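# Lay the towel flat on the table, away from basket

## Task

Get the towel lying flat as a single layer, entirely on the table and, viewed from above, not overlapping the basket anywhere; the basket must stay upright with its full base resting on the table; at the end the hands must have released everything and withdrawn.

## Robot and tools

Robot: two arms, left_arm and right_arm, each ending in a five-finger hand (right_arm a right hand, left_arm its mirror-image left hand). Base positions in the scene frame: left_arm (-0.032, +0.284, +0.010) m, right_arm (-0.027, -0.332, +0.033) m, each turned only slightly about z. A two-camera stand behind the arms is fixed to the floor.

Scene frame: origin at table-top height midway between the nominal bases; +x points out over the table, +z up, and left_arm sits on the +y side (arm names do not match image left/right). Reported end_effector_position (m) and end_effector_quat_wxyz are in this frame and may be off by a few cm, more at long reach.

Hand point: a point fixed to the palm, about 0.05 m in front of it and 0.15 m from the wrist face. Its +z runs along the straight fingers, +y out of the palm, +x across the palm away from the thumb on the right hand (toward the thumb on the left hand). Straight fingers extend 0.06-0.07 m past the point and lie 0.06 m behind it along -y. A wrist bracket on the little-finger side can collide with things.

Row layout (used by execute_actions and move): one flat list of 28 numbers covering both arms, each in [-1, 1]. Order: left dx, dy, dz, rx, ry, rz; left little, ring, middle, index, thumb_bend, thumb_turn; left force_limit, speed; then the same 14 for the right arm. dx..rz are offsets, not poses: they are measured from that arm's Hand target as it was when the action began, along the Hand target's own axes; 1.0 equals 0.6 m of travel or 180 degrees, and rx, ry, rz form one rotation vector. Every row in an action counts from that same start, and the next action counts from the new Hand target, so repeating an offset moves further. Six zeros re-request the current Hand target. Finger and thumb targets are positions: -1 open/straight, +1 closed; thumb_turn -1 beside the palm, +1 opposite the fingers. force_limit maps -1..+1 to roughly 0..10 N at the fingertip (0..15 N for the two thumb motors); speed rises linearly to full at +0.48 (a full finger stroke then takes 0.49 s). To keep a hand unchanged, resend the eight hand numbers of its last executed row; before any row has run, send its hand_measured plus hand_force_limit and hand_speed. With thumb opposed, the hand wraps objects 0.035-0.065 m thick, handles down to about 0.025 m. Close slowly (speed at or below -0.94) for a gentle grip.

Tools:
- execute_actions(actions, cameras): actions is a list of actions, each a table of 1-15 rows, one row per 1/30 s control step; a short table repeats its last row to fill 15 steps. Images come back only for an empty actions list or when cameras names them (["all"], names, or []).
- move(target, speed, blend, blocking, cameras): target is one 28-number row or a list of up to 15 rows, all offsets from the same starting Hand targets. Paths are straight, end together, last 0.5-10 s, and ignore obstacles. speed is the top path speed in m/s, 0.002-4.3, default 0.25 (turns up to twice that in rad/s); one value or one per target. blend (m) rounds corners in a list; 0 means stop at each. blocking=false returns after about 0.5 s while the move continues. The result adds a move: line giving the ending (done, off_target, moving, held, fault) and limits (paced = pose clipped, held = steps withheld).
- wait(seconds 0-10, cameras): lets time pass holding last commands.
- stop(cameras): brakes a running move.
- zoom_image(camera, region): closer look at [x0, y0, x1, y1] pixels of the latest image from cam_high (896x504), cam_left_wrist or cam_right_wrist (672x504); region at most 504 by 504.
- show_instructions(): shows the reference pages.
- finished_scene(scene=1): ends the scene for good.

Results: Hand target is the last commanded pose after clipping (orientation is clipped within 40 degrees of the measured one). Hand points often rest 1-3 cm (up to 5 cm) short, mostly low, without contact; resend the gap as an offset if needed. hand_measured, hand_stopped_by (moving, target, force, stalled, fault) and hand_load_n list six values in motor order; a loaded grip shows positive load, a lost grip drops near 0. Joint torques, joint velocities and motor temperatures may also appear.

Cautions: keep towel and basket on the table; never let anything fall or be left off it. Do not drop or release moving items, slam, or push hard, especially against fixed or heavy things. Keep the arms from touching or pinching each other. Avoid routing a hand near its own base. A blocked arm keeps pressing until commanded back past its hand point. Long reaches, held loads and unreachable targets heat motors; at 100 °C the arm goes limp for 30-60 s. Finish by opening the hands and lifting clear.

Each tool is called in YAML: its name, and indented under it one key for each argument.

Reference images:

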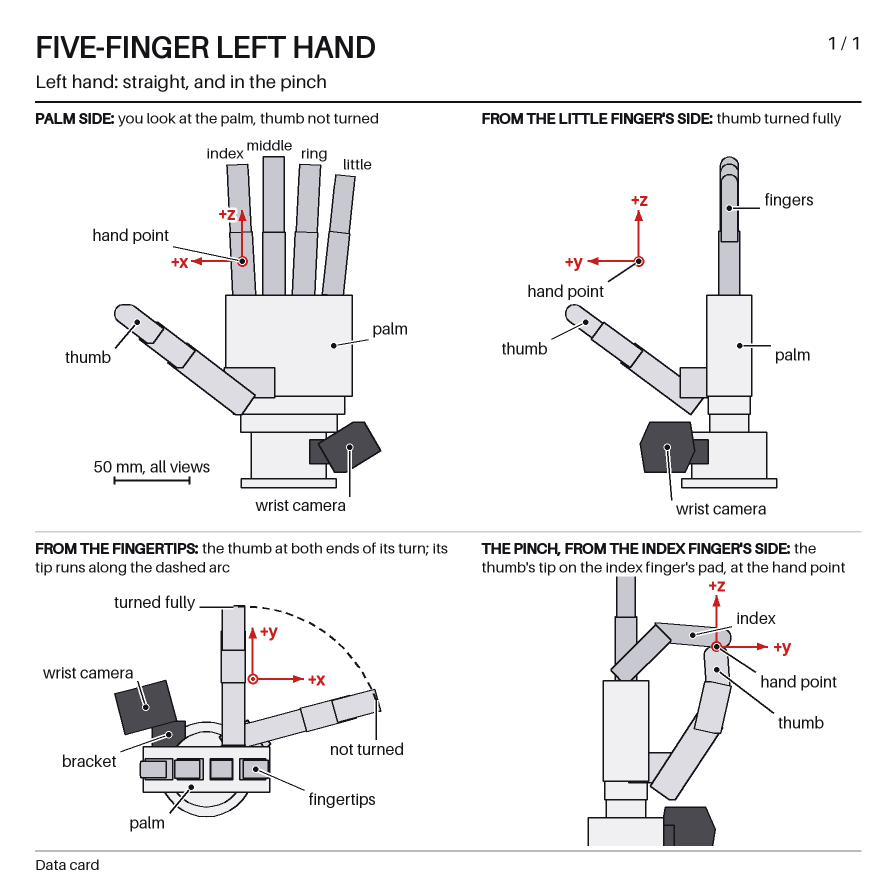

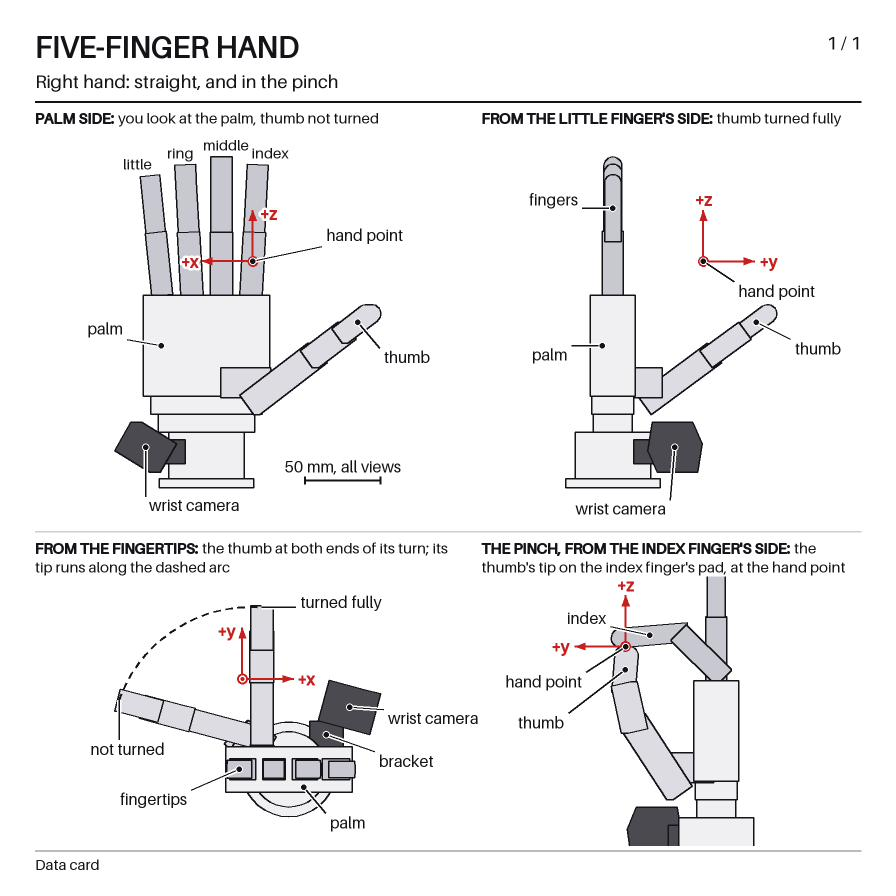

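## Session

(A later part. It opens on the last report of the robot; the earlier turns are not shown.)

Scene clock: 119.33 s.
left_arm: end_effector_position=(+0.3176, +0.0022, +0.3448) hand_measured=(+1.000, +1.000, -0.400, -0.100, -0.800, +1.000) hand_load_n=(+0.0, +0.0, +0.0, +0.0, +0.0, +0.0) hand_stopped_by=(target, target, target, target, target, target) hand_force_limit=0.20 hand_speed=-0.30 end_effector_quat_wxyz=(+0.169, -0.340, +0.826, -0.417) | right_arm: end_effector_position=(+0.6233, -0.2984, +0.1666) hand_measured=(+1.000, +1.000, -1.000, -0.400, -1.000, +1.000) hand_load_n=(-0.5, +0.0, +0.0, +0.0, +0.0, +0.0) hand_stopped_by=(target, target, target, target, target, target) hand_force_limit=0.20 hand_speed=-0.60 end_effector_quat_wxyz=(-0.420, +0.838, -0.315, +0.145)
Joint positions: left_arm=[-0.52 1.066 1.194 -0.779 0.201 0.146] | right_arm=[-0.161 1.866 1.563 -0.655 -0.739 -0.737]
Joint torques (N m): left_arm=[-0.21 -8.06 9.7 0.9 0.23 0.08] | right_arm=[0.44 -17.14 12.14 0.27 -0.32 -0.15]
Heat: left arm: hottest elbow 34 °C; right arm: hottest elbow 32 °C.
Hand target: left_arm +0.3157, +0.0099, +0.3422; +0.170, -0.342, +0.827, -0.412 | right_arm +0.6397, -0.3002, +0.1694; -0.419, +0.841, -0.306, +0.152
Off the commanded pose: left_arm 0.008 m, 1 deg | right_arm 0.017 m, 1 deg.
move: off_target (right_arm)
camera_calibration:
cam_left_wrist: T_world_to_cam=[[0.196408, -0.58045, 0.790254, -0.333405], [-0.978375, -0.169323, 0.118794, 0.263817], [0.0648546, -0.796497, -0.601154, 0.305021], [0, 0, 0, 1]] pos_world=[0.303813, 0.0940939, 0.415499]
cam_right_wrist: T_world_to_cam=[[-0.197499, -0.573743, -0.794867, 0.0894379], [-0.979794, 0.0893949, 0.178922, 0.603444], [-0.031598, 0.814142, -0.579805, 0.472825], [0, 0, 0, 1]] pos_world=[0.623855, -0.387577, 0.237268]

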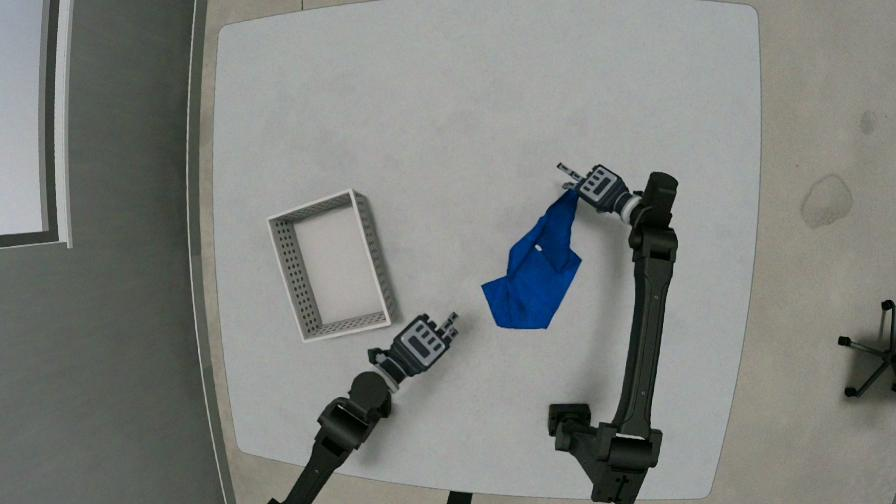

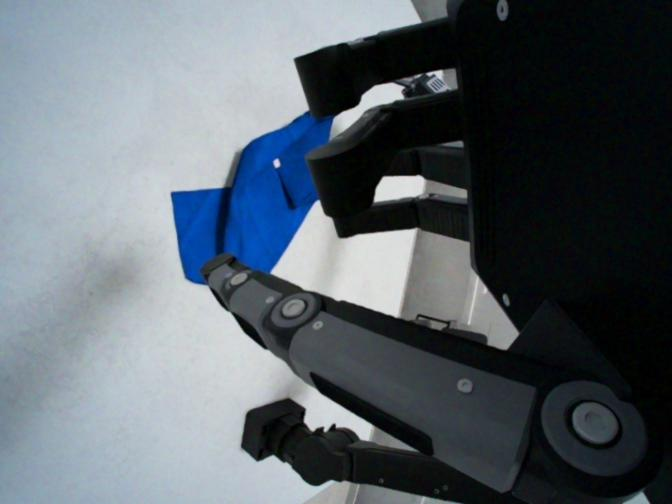

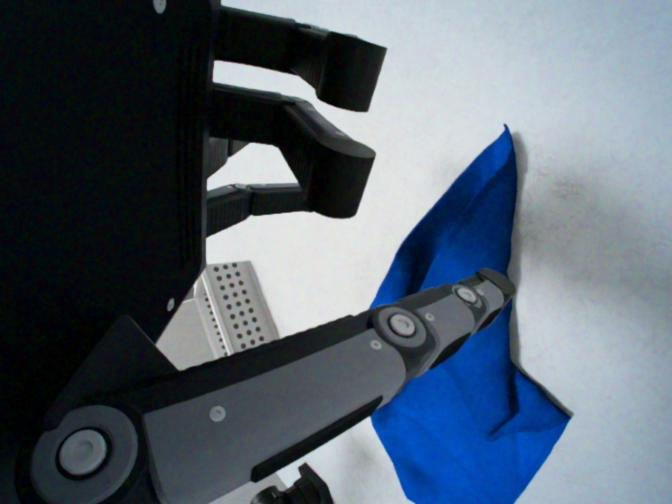

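move:
  target: [0,0,0,0,0,0,1,1,-0.4,-0.1,-0.8,1,0.2,-0.3,0.0387,0.1375,0.1497,0,0,0,1,1,-1,-0.4,-1,1,0.2,-0.6]
  speed: 0.15
  cameras: ["cam_high","cam_right_wrist"]

Scene clock: 121.20 s.
left_arm: end_effector_position=(+0.3176, +0.0022, +0.3448) hand_measured=(+1.000, +1.000, -0.400, -0.100, -0.800, +1.000) hand_load_n=(+0.0, +0.0, +0.0, +0.0, +0.0, +0.0) hand_stopped_by=(target, target, target, target, target, target) hand_force_limit=0.20 hand_speed=-0.30 end_effector_quat_wxyz=(+0.169, -0.340, +0.826, -0.417) | right_arm: end_effector_position=(+0.6560, -0.3030, +0.0504) hand_measured=(+1.000, +1.000, -1.000, -0.400, -1.000, +1.000) hand_load_n=(+0.5, +0.0, +0.0, +0.0, +0.0, +0.0) hand_stopped_by=(target, target, target, target, target, target) hand_force_limit=0.20 hand_speed=-0.60 end_effector_quat_wxyz=(-0.417, +0.840, -0.318, +0.141)
Joint positions: left_arm=[-0.52 1.066 1.194 -0.779 0.201 0.146] | right_arm=[-0.16 2.071 1.563 -0.462 -0.734 -0.738]
Joint torques (N m): left_arm=[-0.09 -7.77 9.66 0.84 0.23 0.09] | right_arm=[1.26 -19.6 9.95 1.35 -0.34 -0.05]
Heat: left arm: hottest elbow 34 °C; right arm: hottest elbow 32 °C.
Hand target: left_arm +0.3157, +0.0099, +0.3422; +0.170, -0.342, +0.827, -0.412 | right_arm +0.6715, -0.2979, +0.0495; -0.419, +0.841, -0.306, +0.152
Off the commanded pose: left_arm 0.008 m, 1 deg | right_arm 0.016 m, 2 deg.
move: off_target (right_arm)
camera_calibration:
cam_right_wrist: T_world_to_cam=[[-0.208093, -0.575999, -0.79052, 0.00689876], [-0.977425, 0.0922311, 0.19009, 0.655422], [-0.0365813, 0.81223, -0.582189, 0.41306], [0, 0, 0, 1]] pos_world=[0.657172, -0.391977, 0.121343]
Images, in order (width x height): cam_high 896x504, cam_right_wrist 672x504.

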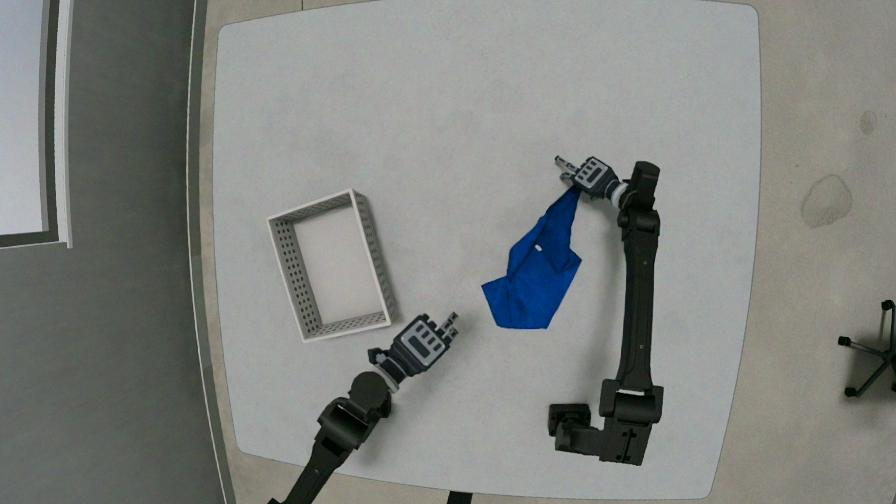

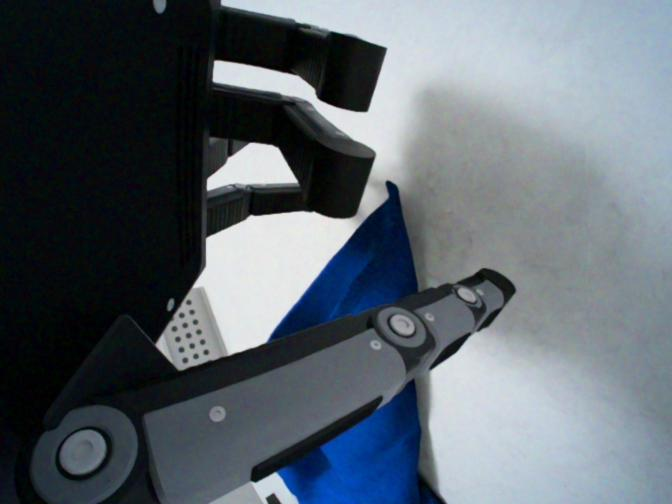

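move:
  target:
    - [0,0,0,0,0,0,1,1,-0.4,-0.1,-0.8,1,0.2,-0.3,-0.015,0.04,0.03,0,0,0,1,1,-1,-0.4,-1,1,0.2,-0.6]
    - [0,0,0,0,0,0,1,1,-0.4,-0.1,-0.8,1,0.2,-0.3,-0.015,0.053,0.04,0,0,0,1,1,-1,-0.4,-1,1,0.2,-0.6]
  speed: 0.1
  cameras: ["cam_right_wrist"]

Scene clock: 122.97 s.
left_arm: end_effector_position=(+0.3176, +0.0022, +0.3448) hand_measured=(+1.000, +1.000, -0.400, -0.100, -0.800, +1.000) hand_load_n=(+0.0, +0.0, +0.0, +0.5, +0.0, +0.0) hand_stopped_by=(target, target, target, target, target, target) hand_force_limit=0.20 hand_speed=-0.30 end_effector_quat_wxyz=(+0.169, -0.340, +0.826, -0.417) | right_arm: end_effector_position=(+0.6705, -0.3002, +0.0382) hand_measured=(+1.000, +1.000, -1.000, -0.400, -1.000, +1.000) hand_load_n=(+0.0, +0.0, +0.0, +0.0, +0.0, -0.5) hand_stopped_by=(target, target, target, target, target, target) hand_force_limit=0.20 hand_speed=-0.60 end_effector_quat_wxyz=(-0.423, +0.838, -0.302, +0.168)
Joint positions: left_arm=[-0.52 1.066 1.194 -0.779 0.201 0.146] | right_arm=[-0.153 2.094 1.552 -0.363 -0.73 -0.738]
Joint torques (N m): left_arm=[-0.09 -8 9.63 0.88 0.22 0.09] | right_arm=[1.26 -18.61 6.27 1.43 -0.28 0.03]
Heat: left arm: hottest elbow 34 °C; right arm: hottest elbow 32 °C.
Hand target: left_arm +0.3157, +0.0099, +0.3422; +0.170, -0.342, +0.827, -0.412 | right_arm +0.6646, -0.2922, +0.0095; -0.419, +0.841, -0.306, +0.152
Off the commanded pose: left_arm 0.008 m, 1 deg | right_arm 0.030 m, 2 deg.
move: off_target (right_arm)
camera_calibration:
cam_right_wrist: T_world_to_cam=[[-0.15471, -0.585489, -0.795781, -0.0364803], [-0.987952, 0.0884581, 0.126988, 0.679925], [-0.00395714, 0.805839, -0.592121, 0.38079], [0, 0, 0, 1]] pos_world=[0.667596, -0.388359, 0.110101]
Images, in order (width x height): cam_right_wrist 672x504.

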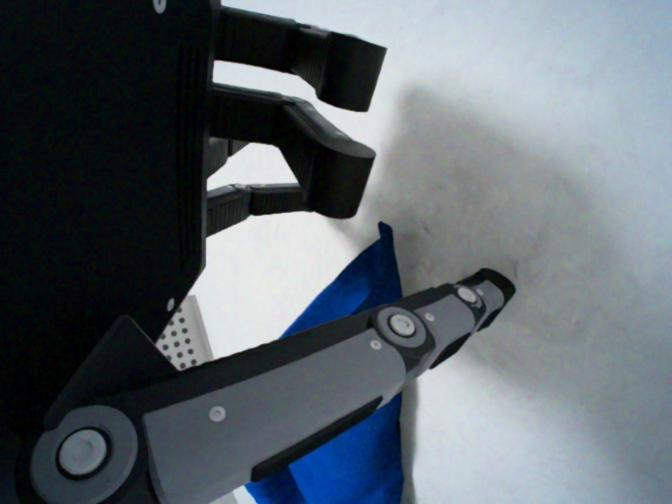

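move:
  target: [0,0,0,0,0,0,1,1,-0.4,-0.1,-0.8,1,0.2,-0.3,-0.045,0.0,0.0,0,0,0,1,1,-1,-0.4,-1,1,0.2,-0.6]
  speed: 0.1
  cameras: ["cam_right_wrist"]

Scene clock: 124.10 s.
left_arm: end_effector_position=(+0.3176, +0.0022, +0.3448) hand_measured=(+1.000, +1.000, -0.400, -0.100, -0.800, +1.000) hand_load_n=(+0.0, +0.0, +0.0, +0.0, +0.0, +0.0) hand_stopped_by=(target, target, target, target, target, target) hand_force_limit=0.20 hand_speed=-0.30 end_effector_quat_wxyz=(+0.169, -0.340, +0.826, -0.417) | right_arm: end_effector_position=(+0.6635, -0.2949, +0.0369) hand_measured=(+1.000, +1.000, -1.000, -0.400, -1.000, +1.000) hand_load_n=(+0.0, +0.0, -0.5, +0.0, +0.0, -3.5) hand_stopped_by=(target, target, target, target, target, target) hand_force_limit=0.20 hand_speed=-0.60 end_effector_quat_wxyz=(-0.421, +0.838, -0.294, +0.186)
Joint positions: left_arm=[-0.52 1.066 1.194 -0.779 0.201 0.146] | right_arm=[-0.142 2.063 1.487 -0.29 -0.713 -0.736]
Joint torques (N m): left_arm=[-0.32 -8 9.66 0.88 0.22 0.1] | right_arm=[2.26 -19.78 4.4 0.69 -0.34 0.24]
Heat: left arm: hottest elbow 34 °C; right arm: hottest elbow 32 °C.
Hand target: left_arm +0.3157, +0.0099, +0.3422; +0.170, -0.342, +0.827, -0.412 | right_arm +0.6439, -0.2749, +0.0096; -0.419, +0.841, -0.306, +0.152
Off the commanded pose: left_arm 0.008 m, 1 deg | right_arm 0.039 m, 4 deg.
move: off_target (right_arm)
camera_calibration:
cam_right_wrist: T_world_to_cam=[[-0.12761, -0.598498, -0.790895, -0.057642], [-0.991641, 0.0923104, 0.0901451, 0.677708], [0.0190562, 0.795788, -0.605275, 0.357993], [0, 0, 0, 1]] pos_world=[0.657866, -0.381945, 0.110004]
Images, in order (width x height): cam_right_wrist 672x504.

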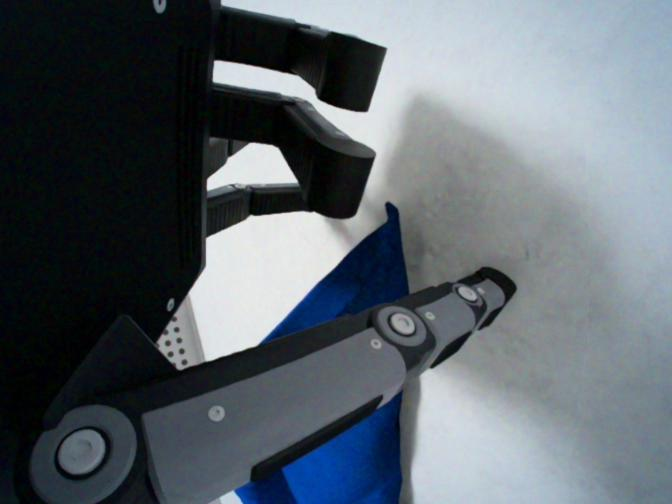

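move:
  target: [0,0,0,0,0,0,1,1,-0.4,-0.1,-0.8,1,0.2,-0.3,-0.04,-0.013,-0.01,0,0,0,1,1,-1,-0.4,-1,1,0.2,-0.6]
  speed: 0.1
  cameras: ["cam_right_wrist"]

Scene clock: 125.17 s.
left_arm: end_effector_position=(+0.3176, +0.0022, +0.3448) hand_measured=(+1.000, +1.000, -0.400, -0.100, -0.800, +1.000) hand_load_n=(+0.0, +0.0, +0.0, +0.0, +0.0, +0.0) hand_stopped_by=(target, target, target, target, target, target) hand_force_limit=0.20 hand_speed=-0.30 end_effector_quat_wxyz=(+0.169, -0.340, +0.826, -0.417) | right_arm: end_effector_position=(+0.6412, -0.2762, +0.0361) hand_measured=(+1.000, +1.000, -1.000, -0.400, -1.000, +1.000) hand_load_n=(+0.0, +0.0, +0.0, -0.5, +0.0, -3.0) hand_stopped_by=(target, target, target, target, target, target) hand_force_limit=0.20 hand_speed=-0.60 end_effector_quat_wxyz=(-0.418, +0.841, -0.293, +0.178)
Joint positions: left_arm=[-0.52 1.066 1.194 -0.779 0.201 0.146] | right_arm=[-0.116 2.019 1.411 -0.264 -0.698 -0.719]
Joint torques (N m): left_arm=[-0.26 -8 9.63 0.92 0.23 0.09] | right_arm=[2.08 -20.01 4.77 0.9 -0.36 0.33]
Heat: left arm: hottest elbow 34 °C; right arm: hottest elbow 32 °C.
Hand target: left_arm +0.3157, +0.0099, +0.3422; +0.170, -0.342, +0.827, -0.412 | right_arm +0.6254, -0.2594, +0.0195; -0.419, +0.841, -0.306, +0.152
Off the commanded pose: left_arm 0.008 m, 1 deg | right_arm 0.028 m, 3 deg.
move: off_target (right_arm)
camera_calibration:
cam_right_wrist: T_world_to_cam=[[-0.135414, -0.600844, -0.787813, -0.045616], [-0.990784, 0.0845564, 0.105813, 0.650707], [0.00303722, 0.794881, -0.606757, 0.353139], [0, 0, 0, 1]] pos_world=[0.637461, -0.363133, 0.109479]
Images, in order (width x height): cam_right_wrist 672x504.

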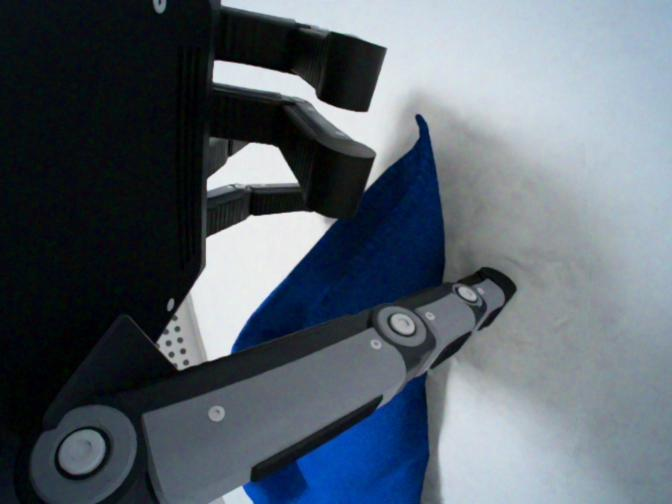

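move:
  target: [0,0,0,0,0,0,1,1,-0.4,-0.1,-0.8,1,0.2,-0.3,0.055,-0.02,-0.0,0,0,0,1,1,-1,-0.4,-1,1,0.2,-0.6]
  speed: 0.1
  cameras: ["cam_right_wrist"]

Scene clock: 126.40 s.
left_arm: end_effector_position=(+0.3176, +0.0022, +0.3448) hand_measured=(+1.000, +1.000, -0.400, -0.100, -0.800, +1.000) hand_load_n=(+0.0, +0.0, +0.0, +0.0, +0.0, +0.0) hand_stopped_by=(target, target, target, target, target, target) hand_force_limit=0.20 hand_speed=-0.30 end_effector_quat_wxyz=(+0.169, -0.340, +0.826, -0.417) | right_arm: end_effector_position=(+0.6428, -0.2742, +0.0367) hand_measured=(+1.000, +1.000, -1.000, -0.400, -1.000, +1.000) hand_load_n=(+0.0, +0.0, +0.0, +0.0, +0.0, +0.5) hand_stopped_by=(target, target, target, target, target, target) hand_force_limit=0.20 hand_speed=-0.60 end_effector_quat_wxyz=(-0.419, +0.842, -0.303, +0.156)
Joint positions: left_arm=[-0.52 1.066 1.194 -0.779 0.201 0.146] | right_arm=[-0.116 2.039 1.457 -0.331 -0.71 -0.713]
Joint torques (N m): left_arm=[-0.09 -8.12 9.72 0.9 0.22 0.08] | right_arm=[0.15 -17.61 10.56 0.29 -0.45 0.06]
Heat: left arm: hottest elbow 34 °C; right arm: hottest elbow 32 °C.
Hand target: left_arm +0.3157, +0.0099, +0.3422; +0.170, -0.342, +0.827, -0.412 | right_arm +0.6554, -0.2751, +0.0290; -0.419, +0.841, -0.306, +0.152
Off the commanded pose: left_arm 0.008 m, 1 deg | right_arm 0.015 m, 1 deg.
move: off_target (right_arm)
camera_calibration:
cam_right_wrist: T_world_to_cam=[[-0.168151, -0.588682, -0.790682, -0.0192126], [-0.98541, 0.0789717, 0.150767, 0.64533], [-0.0263124, 0.804498, -0.593373, 0.372868], [0, 0, 0, 1]] pos_world=[0.642495, -0.362244, 0.108764]
Images, in order (width x height): cam_right_wrist 672x504.

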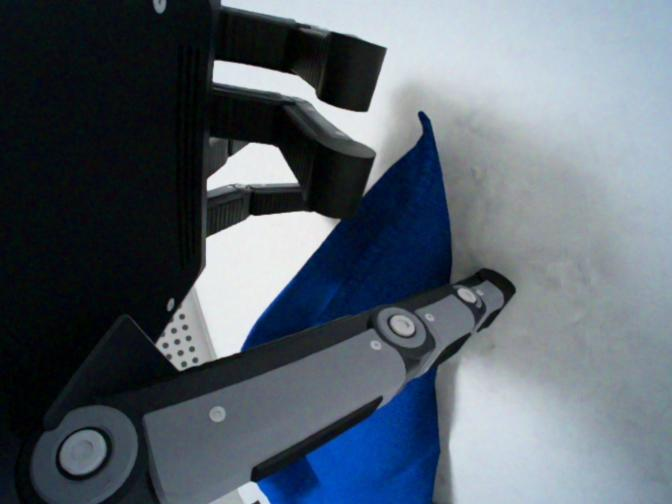

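move:
  target: [0,0,0,0,0,0,1,1,-0.4,-0.1,-0.8,1,0.2,-0.3,0.035,0.0,-0.0,0,0,0,1,1,-1,-0.4,-1,1,0.2,-0.6]
  speed: 0.1
  cameras: ["cam_right_wrist"]

Scene clock: 127.47 s.
left_arm: end_effector_position=(+0.3176, +0.0022, +0.3448) hand_measured=(+1.000, +1.000, -0.400, -0.100, -0.800, +1.000) hand_load_n=(+0.0, +0.0, +0.0, +0.0, +0.0, +0.0) hand_stopped_by=(target, target, target, target, target, target) hand_force_limit=0.20 hand_speed=-0.30 end_effector_quat_wxyz=(+0.169, -0.340, +0.826, -0.417) | right_arm: end_effector_position=(+0.6572, -0.2772, +0.0377) hand_measured=(+1.000, +1.000, -1.000, -0.400, -1.000, +1.000) hand_load_n=(+0.0, +0.0, +0.0, +0.0, +0.0, +1.0) hand_stopped_by=(target, target, target, target, target, target) hand_force_limit=0.20 hand_speed=-0.60 end_effector_quat_wxyz=(-0.422, +0.841, -0.305, +0.149)
Joint positions: left_arm=[-0.52 1.066 1.194 -0.779 0.201 0.146] | right_arm=[-0.121 2.077 1.527 -0.376 -0.723 -0.713]
Joint torques (N m): left_arm=[-0.15 -7.71 9.68 0.9 0.22 0.08] | right_arm=[-0.91 -18.14 10.86 0.42 -0.38 -0.13]
Heat: left arm: hottest elbow 34 °C; right arm: hottest elbow 32 °C.
Hand target: left_arm +0.3157, +0.0099, +0.3422; +0.170, -0.342, +0.827, -0.412 | right_arm +0.6715, -0.2886, +0.0291; -0.419, +0.841, -0.306, +0.152
Off the commanded pose: left_arm 0.008 m, 1 deg | right_arm 0.020 m, 1 deg.
move: off_target (right_arm)
camera_calibration:
cam_right_wrist: T_world_to_cam=[[-0.177187, -0.579702, -0.79533, -0.00915989], [-0.983518, 0.0747255, 0.164647, 0.656715], [-0.0360146, 0.811395, -0.583388, 0.384115], [0, 0, 0, 1]] pos_world=[0.658101, -0.366053, 0.108677]
Images, in order (width x height): cam_right_wrist 672x504.

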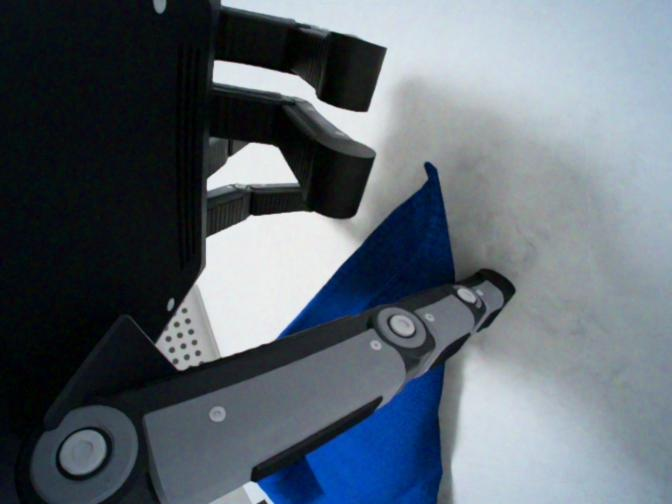

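move:
  target:
    - [0,0,0,0,0,0,1,1,-0.4,-0.1,-0.8,1,0.2,-0.3,0,0.035,0.03,0,0,0,1,1,-1,-0.4,-1,1,0.2,-0.6]
    - [0,0,0,0,0,0,1,1,-0.4,-0.1,-0.8,1,0.2,-0.3,0,0.04,0.035,0,0,0,1,1,-1,-0.1,-0.7,1,0.2,-0.6]
    - [0,0,0,0,0,0,1,1,-0.4,-0.1,-0.8,1,0.2,-0.3,0,0.045,0.035,0,0,0,1,1,-1,0.1,-0.5,1,0.2,-0.6]
  speed: 0.1
  cameras: ["cam_right_wrist"]

Scene clock: 131.03 s.
left_arm: end_effector_position=(+0.3176, +0.0022, +0.3448) hand_measured=(+1.000, +1.000, -0.400, -0.100, -0.800, +1.000) hand_load_n=(+0.0, +0.0, +0.0, +0.0, +0.0, +0.0) hand_stopped_by=(target, target, target, target, target, target) hand_force_limit=0.20 hand_speed=-0.30 end_effector_quat_wxyz=(+0.169, -0.340, +0.826, -0.417) | right_arm: end_effector_position=(+0.6650, -0.2837, +0.0328) hand_measured=(+1.000, +1.000, -1.000, +0.100, -0.500, +1.000) hand_load_n=(+0.5, +0.0, +0.0, -2.5, +0.5, +0.0) hand_stopped_by=(target, target, target, target, target, target) hand_force_limit=0.20 hand_speed=-0.60 end_effector_quat_wxyz=(-0.429, +0.835, -0.306, +0.159)
Joint positions: left_arm=[-0.52 1.066 1.194 -0.779 0.201 0.146] | right_arm=[-0.133 2.093 1.528 -0.333 -0.733 -0.703]
Joint torques (N m): left_arm=[-0.15 -7.77 9.69 0.92 0.23 0.09] | right_arm=[0.09 -15.74 9.01 1.26 -0.03 -0.24]
Heat: left arm: hottest elbow 34 °C; right arm: hottest elbow 32 °C.
Hand target: left_arm +0.3157, +0.0099, +0.3422; +0.170, -0.342, +0.827, -0.412 | right_arm +0.6718, -0.2884, -0.0051; -0.419, +0.841, -0.307, +0.152
Off the commanded pose: left_arm 0.008 m, 1 deg | right_arm 0.039 m, 2 deg.
move: off_target (right_arm); target 2's new numbers were sent with right_arm's hand 0.042 m and 1 deg from that target; target 3's new numbers were sent with right_arm's hand 0.042 m and 2 deg from that target
camera_calibration:
cam_right_wrist: T_world_to_cam=[[-0.165378, -0.569632, -0.80509, -0.020138], [-0.986144, 0.0847155, 0.142629, 0.670968], [-0.0130426, 0.817522, -0.575749, 0.373158], [0, 0, 0, 1]] pos_world=[0.663208, -0.373378, 0.102933]
Images, in order (width x height): cam_right_wrist 672x504.

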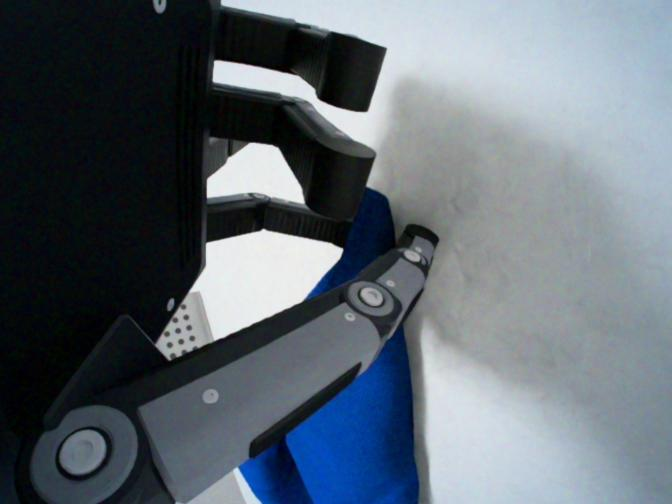

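move:
  target:
    - [0,0,0,0,0,0,1,1,-0.4,-0.1,-0.8,1,0.2,-0.3,0,0.01,0.0,0,0,0,1,1,-1,0.25,-0.35,1,0.2,-0.6]
    - [0,0,0,0,0,0,1,1,-0.4,-0.1,-0.8,1,0.2,-0.3,0,0.01,0.0,0,0,0,1,1,0.25,0.3,-0.35,1,0.2,-0.6]
    - [0,0,0,0,0,0,1,1,-0.4,-0.1,-0.8,1,0.2,-0.3,0,0.01,0.0,0,0,0,1,1,0.6,0.6,0.2,1,0.5,-0.6]
  speed: 0.1
  cameras: ["cam_right_wrist"]

Scene clock: 135.17 s.
left_arm: end_effector_position=(+0.3176, +0.0022, +0.3448) hand_measured=(+1.000, +1.000, -0.400, -0.100, -0.800, +1.000) hand_load_n=(+0.0, +0.0, +0.0, +0.0, +0.0, +0.0) hand_stopped_by=(target, target, target, target, target, target) hand_force_limit=0.20 hand_speed=-0.30 end_effector_quat_wxyz=(+0.169, -0.340, +0.826, -0.417) | right_arm: end_effector_position=(+0.6761, -0.2840, +0.0310) hand_measured=(+1.000, +1.000, +0.316, +0.402, -0.308, +1.000) hand_load_n=(+0.0, +0.0, +9.5, +9.0, +13.0, +0.5) hand_stopped_by=(target, target, force, force, force, target) hand_force_limit=0.50 hand_speed=-0.60 end_effector_quat_wxyz=(-0.433, +0.835, -0.293, +0.174)
Joint positions: left_arm=[-0.52 1.066 1.194 -0.779 0.201 0.146] | right_arm=[-0.132 2.11 1.543 -0.302 -0.737 -0.716]
Joint torques (N m): left_arm=[-0.15 -7.88 9.69 0.88 0.23 0.09] | right_arm=[-0.38 -17.08 7.36 0.38 0.02 -0.16]
Heat: left arm: hottest elbow 34 °C; right arm: hottest elbow 32 °C.
Hand target: left_arm +0.3157, +0.0099, +0.3422; +0.170, -0.342, +0.827, -0.412 | right_arm +0.6695, -0.2911, -0.0099; -0.419, +0.841, -0.306, +0.152
Off the commanded pose: left_arm 0.008 m, 1 deg | right_arm 0.042 m, 3 deg.
move: off_target (right_arm); target 2's new numbers were sent with right_arm's hand 0.040 m and 1 deg from that target; target 3's new numbers were sent with right_arm's hand 0.044 m and 4 deg from that target
camera_calibration:
cam_right_wrist: T_world_to_cam=[[-0.128547, -0.576668, -0.806802, -0.046824], [-0.991703, 0.0743915, 0.104836, 0.684278], [-0.000436263, 0.813585, -0.581446, 0.363024], [0, 0, 0, 1]] pos_world=[0.67274, -0.373257, 0.101564]
Images, in order (width x height): cam_right_wrist 672x504.

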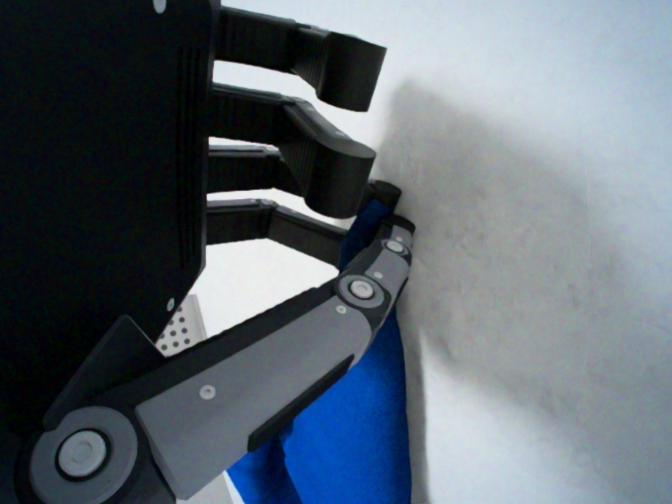

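move:
  target: [0,0,0,0,0,0,1,1,-0.4,-0.1,-0.8,1,0.2,-0.3,-0.0128,-0.4062,-0.3195,0,0,0,1,1,0.6,0.6,0.2,1,0.5,-0.6]
  speed: 0.1
  cameras: ["all"]

Scene clock: 139.07 s.
left_arm: end_effector_position=(+0.3176, +0.0022, +0.3448) hand_measured=(+1.000, +1.000, -0.400, -0.100, -0.800, +1.000) hand_load_n=(+0.0, +0.0, +0.0, +0.0, +0.0, +0.0) hand_stopped_by=(target, target, target, target, target, target) hand_force_limit=0.20 hand_speed=-0.30 end_effector_quat_wxyz=(+0.169, -0.340, +0.826, -0.417) | right_arm: end_effector_position=(+0.6490, -0.2832, +0.2676) hand_measured=(+1.000, +1.000, +0.316, +0.402, -0.308, +1.000) hand_load_n=(+0.0, +0.0, +11.0, +9.0, +13.0, +0.5) hand_stopped_by=(target, target, force, force, force, target) hand_force_limit=0.50 hand_speed=-0.60 end_effector_quat_wxyz=(-0.415, +0.843, -0.319, +0.124)
Joint positions: left_arm=[-0.52 1.066 1.194 -0.779 0.201 0.146] | right_arm=[-0.132 1.917 1.917 -0.992 -0.727 -0.723]
Joint torques (N m): left_arm=[-0.03 -7.82 9.63 0.9 0.22 0.09] | right_arm=[-0.44 -22.07 12.89 0.23 -0.36 -0.1]
Heat: left arm: hottest elbow 35 °C; right arm: hottest elbow 32 °C.
Hand target: left_arm +0.3157, +0.0099, +0.3422; +0.170, -0.342, +0.827, -0.412 | right_arm +0.6598, -0.2911, +0.3000; -0.419, +0.841, -0.306, +0.152
Off the commanded pose: left_arm 0.008 m, 1 deg | right_arm 0.035 m, 4 deg.
move: off_target (right_arm)
camera_calibration:
cam_left_wrist: T_world_to_cam=[[0.196408, -0.58045, 0.790254, -0.333405], [-0.978375, -0.169323, 0.118794, 0.263817], [0.0648546, -0.796497, -0.601154, 0.305021], [0, 0, 0, 1]] pos_world=[0.303813, 0.0940939, 0.415499]
cam_right_wrist: T_world_to_cam=[[-0.224933, -0.575638, -0.786159, 0.198381], [-0.971985, 0.0760919, 0.222385, 0.58862], [-0.0681931, 0.814157, -0.576627, 0.542729], [0, 0, 0, 1]] pos_world=[0.653763, -0.37246, 0.338011]

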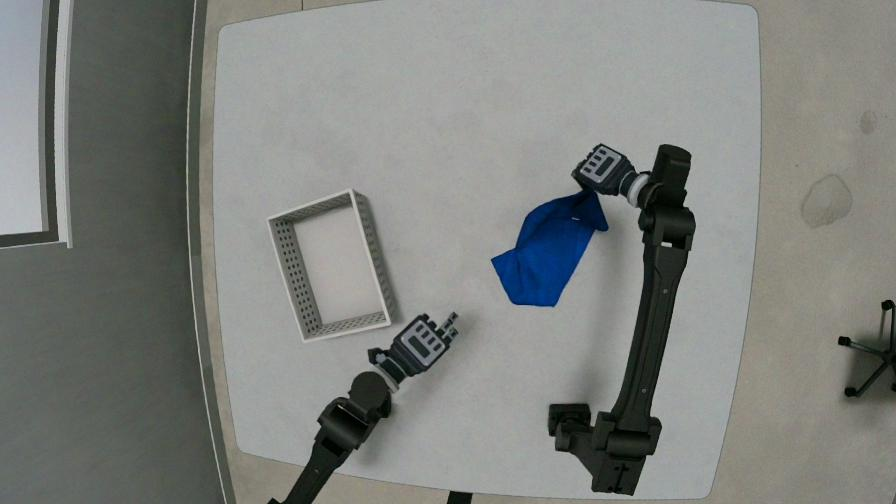

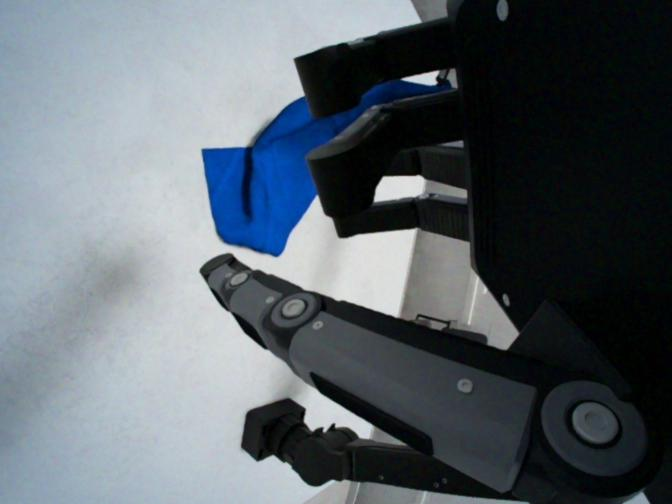

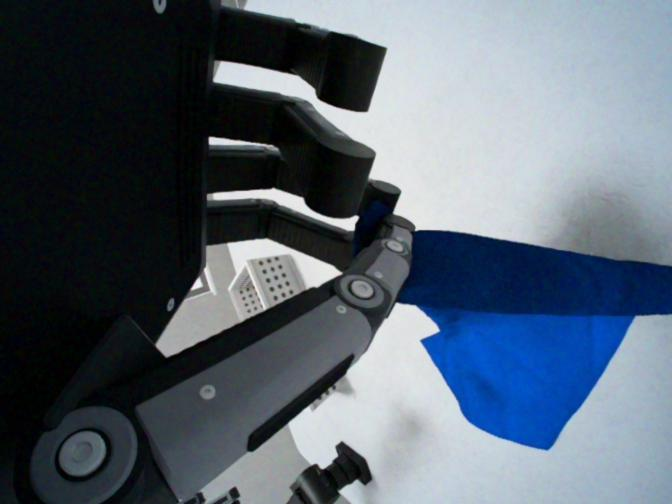

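zoom_image:
  camera: "cam_high"
  region: [480, 130, 640, 320]

zoom_image:
  camera: "cam_right_wrist"
  region: [372, 180, 672, 480]

Scaled by 2.653 from the camera's 896x504 image, which has a finer 1280x720 frame.

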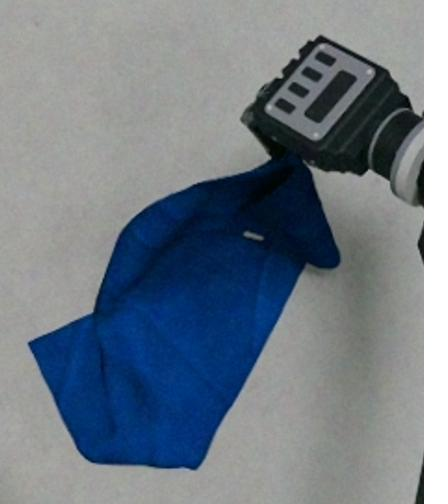

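Scaled by 1.680 from the camera's 672x504 image, which has a finer 960x720 frame.

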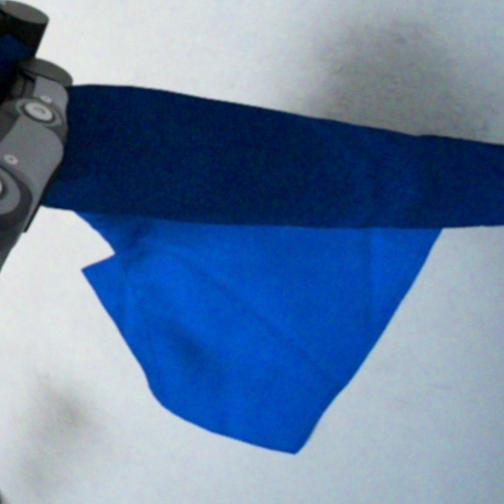

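move:
  target: [0,0,0,0,0,0,1,1,-0.4,-0.1,-0.8,1,0.2,-0.3,-0.067,0.1772,-0.3184,0,0,0,1,1,0.6,0.6,0.2,1,0.5,-0.6]
  speed: 0.12
  cameras: ["all"]

zoom_image:
  camera: "cam_high"
  region: [480, 150, 680, 380]

Scene clock: 142.70 s.
left_arm: end_effector_position=(+0.3176, +0.0022, +0.3448) hand_measured=(+1.000, +1.000, -0.400, -0.100, -0.800, +1.000) hand_load_n=(+0.0, +0.0, +0.0, +0.0, +0.0, +0.0) hand_stopped_by=(target, target, target, target, target, target) hand_force_limit=0.20 hand_speed=-0.30 end_effector_quat_wxyz=(+0.169, -0.340, +0.826, -0.417) | right_arm: end_effector_position=(+0.4966, -0.4303, +0.3265) hand_measured=(+1.000, +1.000, +0.316, +0.402, -0.308, +1.000) hand_load_n=(+0.0, +0.0, +11.0, +8.5, +13.0, +0.5) hand_stopped_by=(target, target, force, force, force, target) hand_force_limit=0.50 hand_speed=-0.60 end_effector_quat_wxyz=(-0.419, +0.841, -0.309, +0.151)
Joint positions: left_arm=[-0.52 1.066 1.194 -0.779 0.201 0.146] | right_arm=[-0.449 1.622 1.683 -1.283 -0.873 -1.12]
Joint torques (N m): left_arm=[-0.03 -7.94 9.69 0.88 0.22 0.09] | right_arm=[-0.26 -17.44 7.35 -0.08 -0.68 -0.15]
Heat: left arm: hottest elbow 35 °C; right arm: hottest elbow 33 °C.
Hand target: left_arm +0.3157, +0.0099, +0.3422; +0.170, -0.342, +0.827, -0.412 | right_arm +0.4898, -0.4310, +0.3302; -0.419, +0.841, -0.306, +0.152
Off the commanded pose: left_arm 0.008 m, 1 deg | right_arm 0.008 m, 0 deg.
move: done
camera_calibration:
cam_left_wrist: T_world_to_cam=[[0.196408, -0.58045, 0.790254, -0.333405], [-0.978375, -0.169323, 0.118794, 0.263817], [0.0648546, -0.796497, -0.601154, 0.305021], [0, 0, 0, 1]] pos_world=[0.303813, 0.0940939, 0.415499]
cam_right_wrist: T_world_to_cam=[[-0.183295, -0.582655, -0.79178, 0.103866], [-0.982589, 0.0837197, 0.165859, 0.465705], [-0.0303508, 0.808396, -0.587856, 0.668468], [0, 0, 0, 1]] pos_world=[0.496924, -0.518858, 0.397961]

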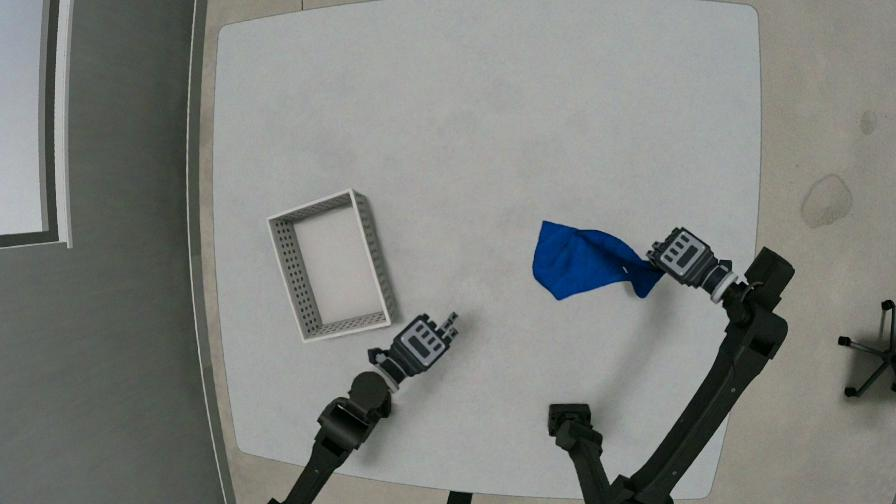

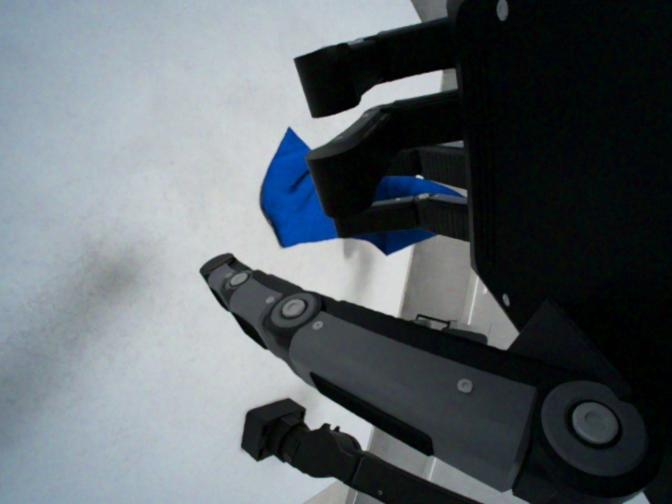

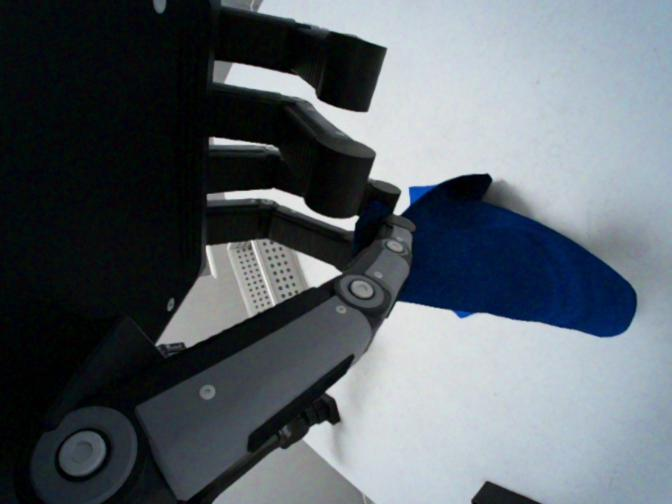

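Scaled by 2.191 from the camera's 896x504 image, which has a finer 1280x720 frame.

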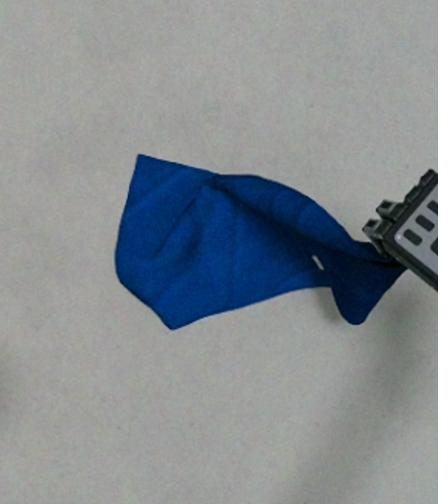

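zoom_image:
  camera: "cam_right_wrist"
  region: [372, 130, 672, 380]

zoom_image:
  camera: "cam_high"
  region: [580, 220, 680, 320]

Scaled by 1.680 from the camera's 672x504 image, which has a finer 960x720 frame.

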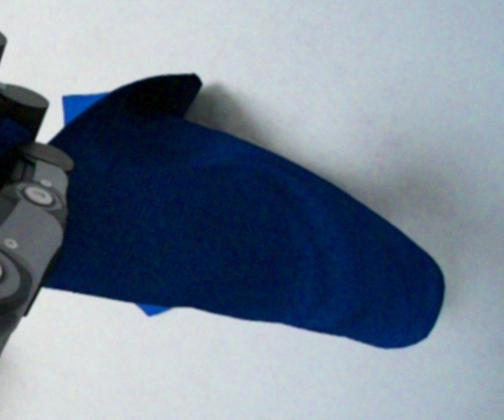

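Scaled by 5.040 from the camera's 896x504 image, which has a finer 1280x720 frame.

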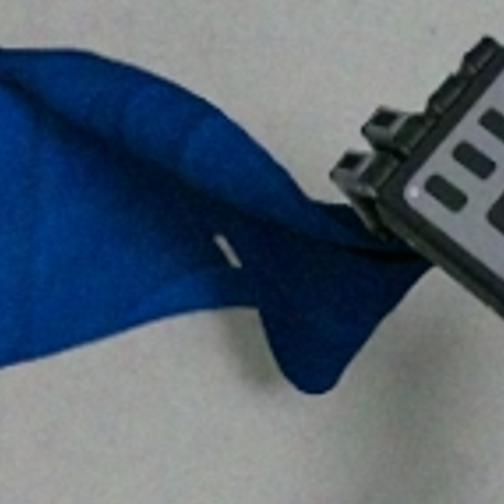

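move:
  target: [0.1367,-0.157,0.2417,0,0,0,1,1,-0.4,-0.1,-0.8,1,0.2,-0.3,0,-0.133,-0.1003,0,0,0,1,1,0.6,0.6,0.2,1,0.5,-0.6]
  speed: 0.12
  cameras: ["all"]

zoom_image:
  camera: "cam_high"
  region: [520, 190, 680, 330]

Scene clock: 146.63 s.
left_arm: end_effector_position=(+0.3690, -0.1521, +0.3143) hand_measured=(+1.000, +1.000, -0.400, -0.100, -0.800, +1.000) hand_load_n=(+0.0, +0.0, +0.0, +0.5, +0.0, +0.0) hand_stopped_by=(target, target, target, target, target, target) hand_force_limit=0.20 hand_speed=-0.30 end_effector_quat_wxyz=(+0.167, -0.345, +0.835, -0.396) | right_arm: end_effector_position=(+0.4814, -0.4235, +0.4192) hand_measured=(+1.000, +1.000, +0.316, +0.402, -0.308, +1.000) hand_load_n=(+0.0, +0.5, +11.0, +8.5, +13.0, +0.0) hand_stopped_by=(target, target, force, force, force, target) hand_force_limit=0.50 hand_speed=-0.60 end_effector_quat_wxyz=(-0.420, +0.840, -0.314, +0.139)
Joint positions: left_arm=[-0.75 1.44 1.454 -0.696 0.005 0.011] | right_arm=[-0.449 1.641 1.957 -1.562 -0.874 -1.121]
Joint torques (N m): left_arm=[-1.79 -10.87 15.16 1.73 -0.06 -0.08] | right_arm=[-0.32 -14.1 12 -0.1 -0.67 -0.11]
Heat: left arm: hottest elbow 35 °C; right arm: hottest elbow 33 °C.
Hand target: left_arm +0.3795, -0.1703, +0.3301; +0.170, -0.342, +0.827, -0.412 | right_arm +0.4899, -0.4311, +0.4304; -0.419, +0.841, -0.306, +0.152
Off the commanded pose: left_arm 0.026 m, 2 deg | right_arm 0.016 m, 2 deg.
move: off_target (left_arm, right_arm)
camera_calibration:
cam_left_wrist: T_world_to_cam=[[0.219672, -0.609044, 0.762108, -0.413125], [-0.974056, -0.180483, 0.13653, 0.282774], [0.054395, -0.772328, -0.632891, 0.178005], [0, 0, 0, 1]] pos_world=[0.356508, -0.0630969, 0.388896]
cam_right_wrist: T_world_to_cam=[[-0.200767, -0.574351, -0.793608, 0.191207], [-0.978643, 0.0810695, 0.188905, 0.422073], [-0.0441606, 0.814585, -0.578361, 0.722294], [0, 0, 0, 1]] pos_world=[0.483344, -0.512767, 0.489758]

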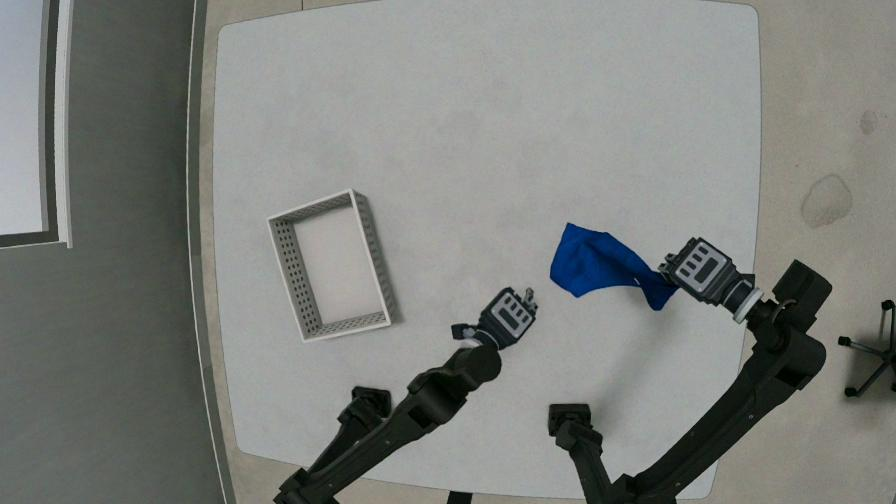

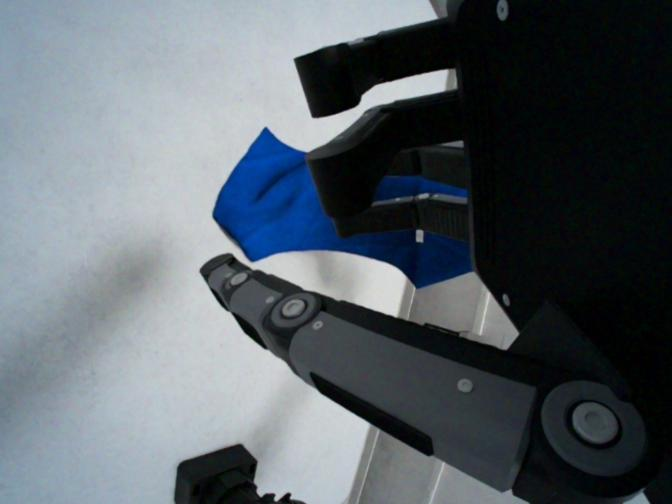

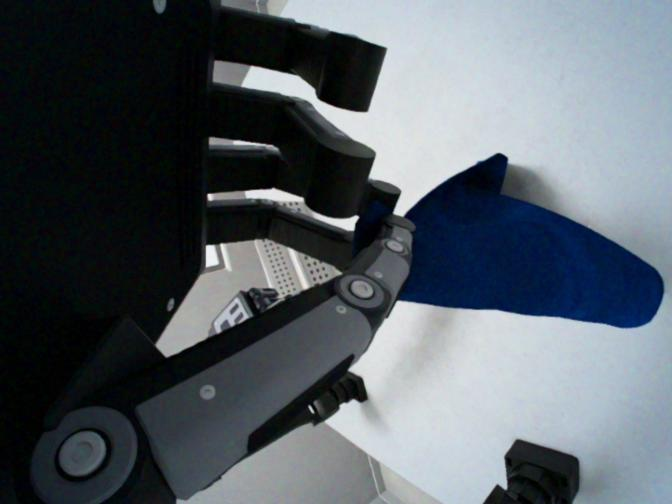

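Scaled by 3.150 from the camera's 896x504 image, which has a finer 1280x720 frame.

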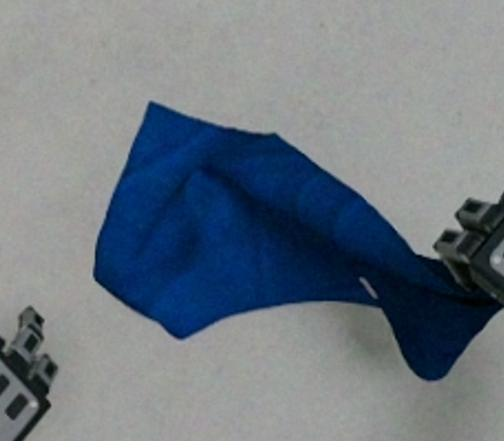

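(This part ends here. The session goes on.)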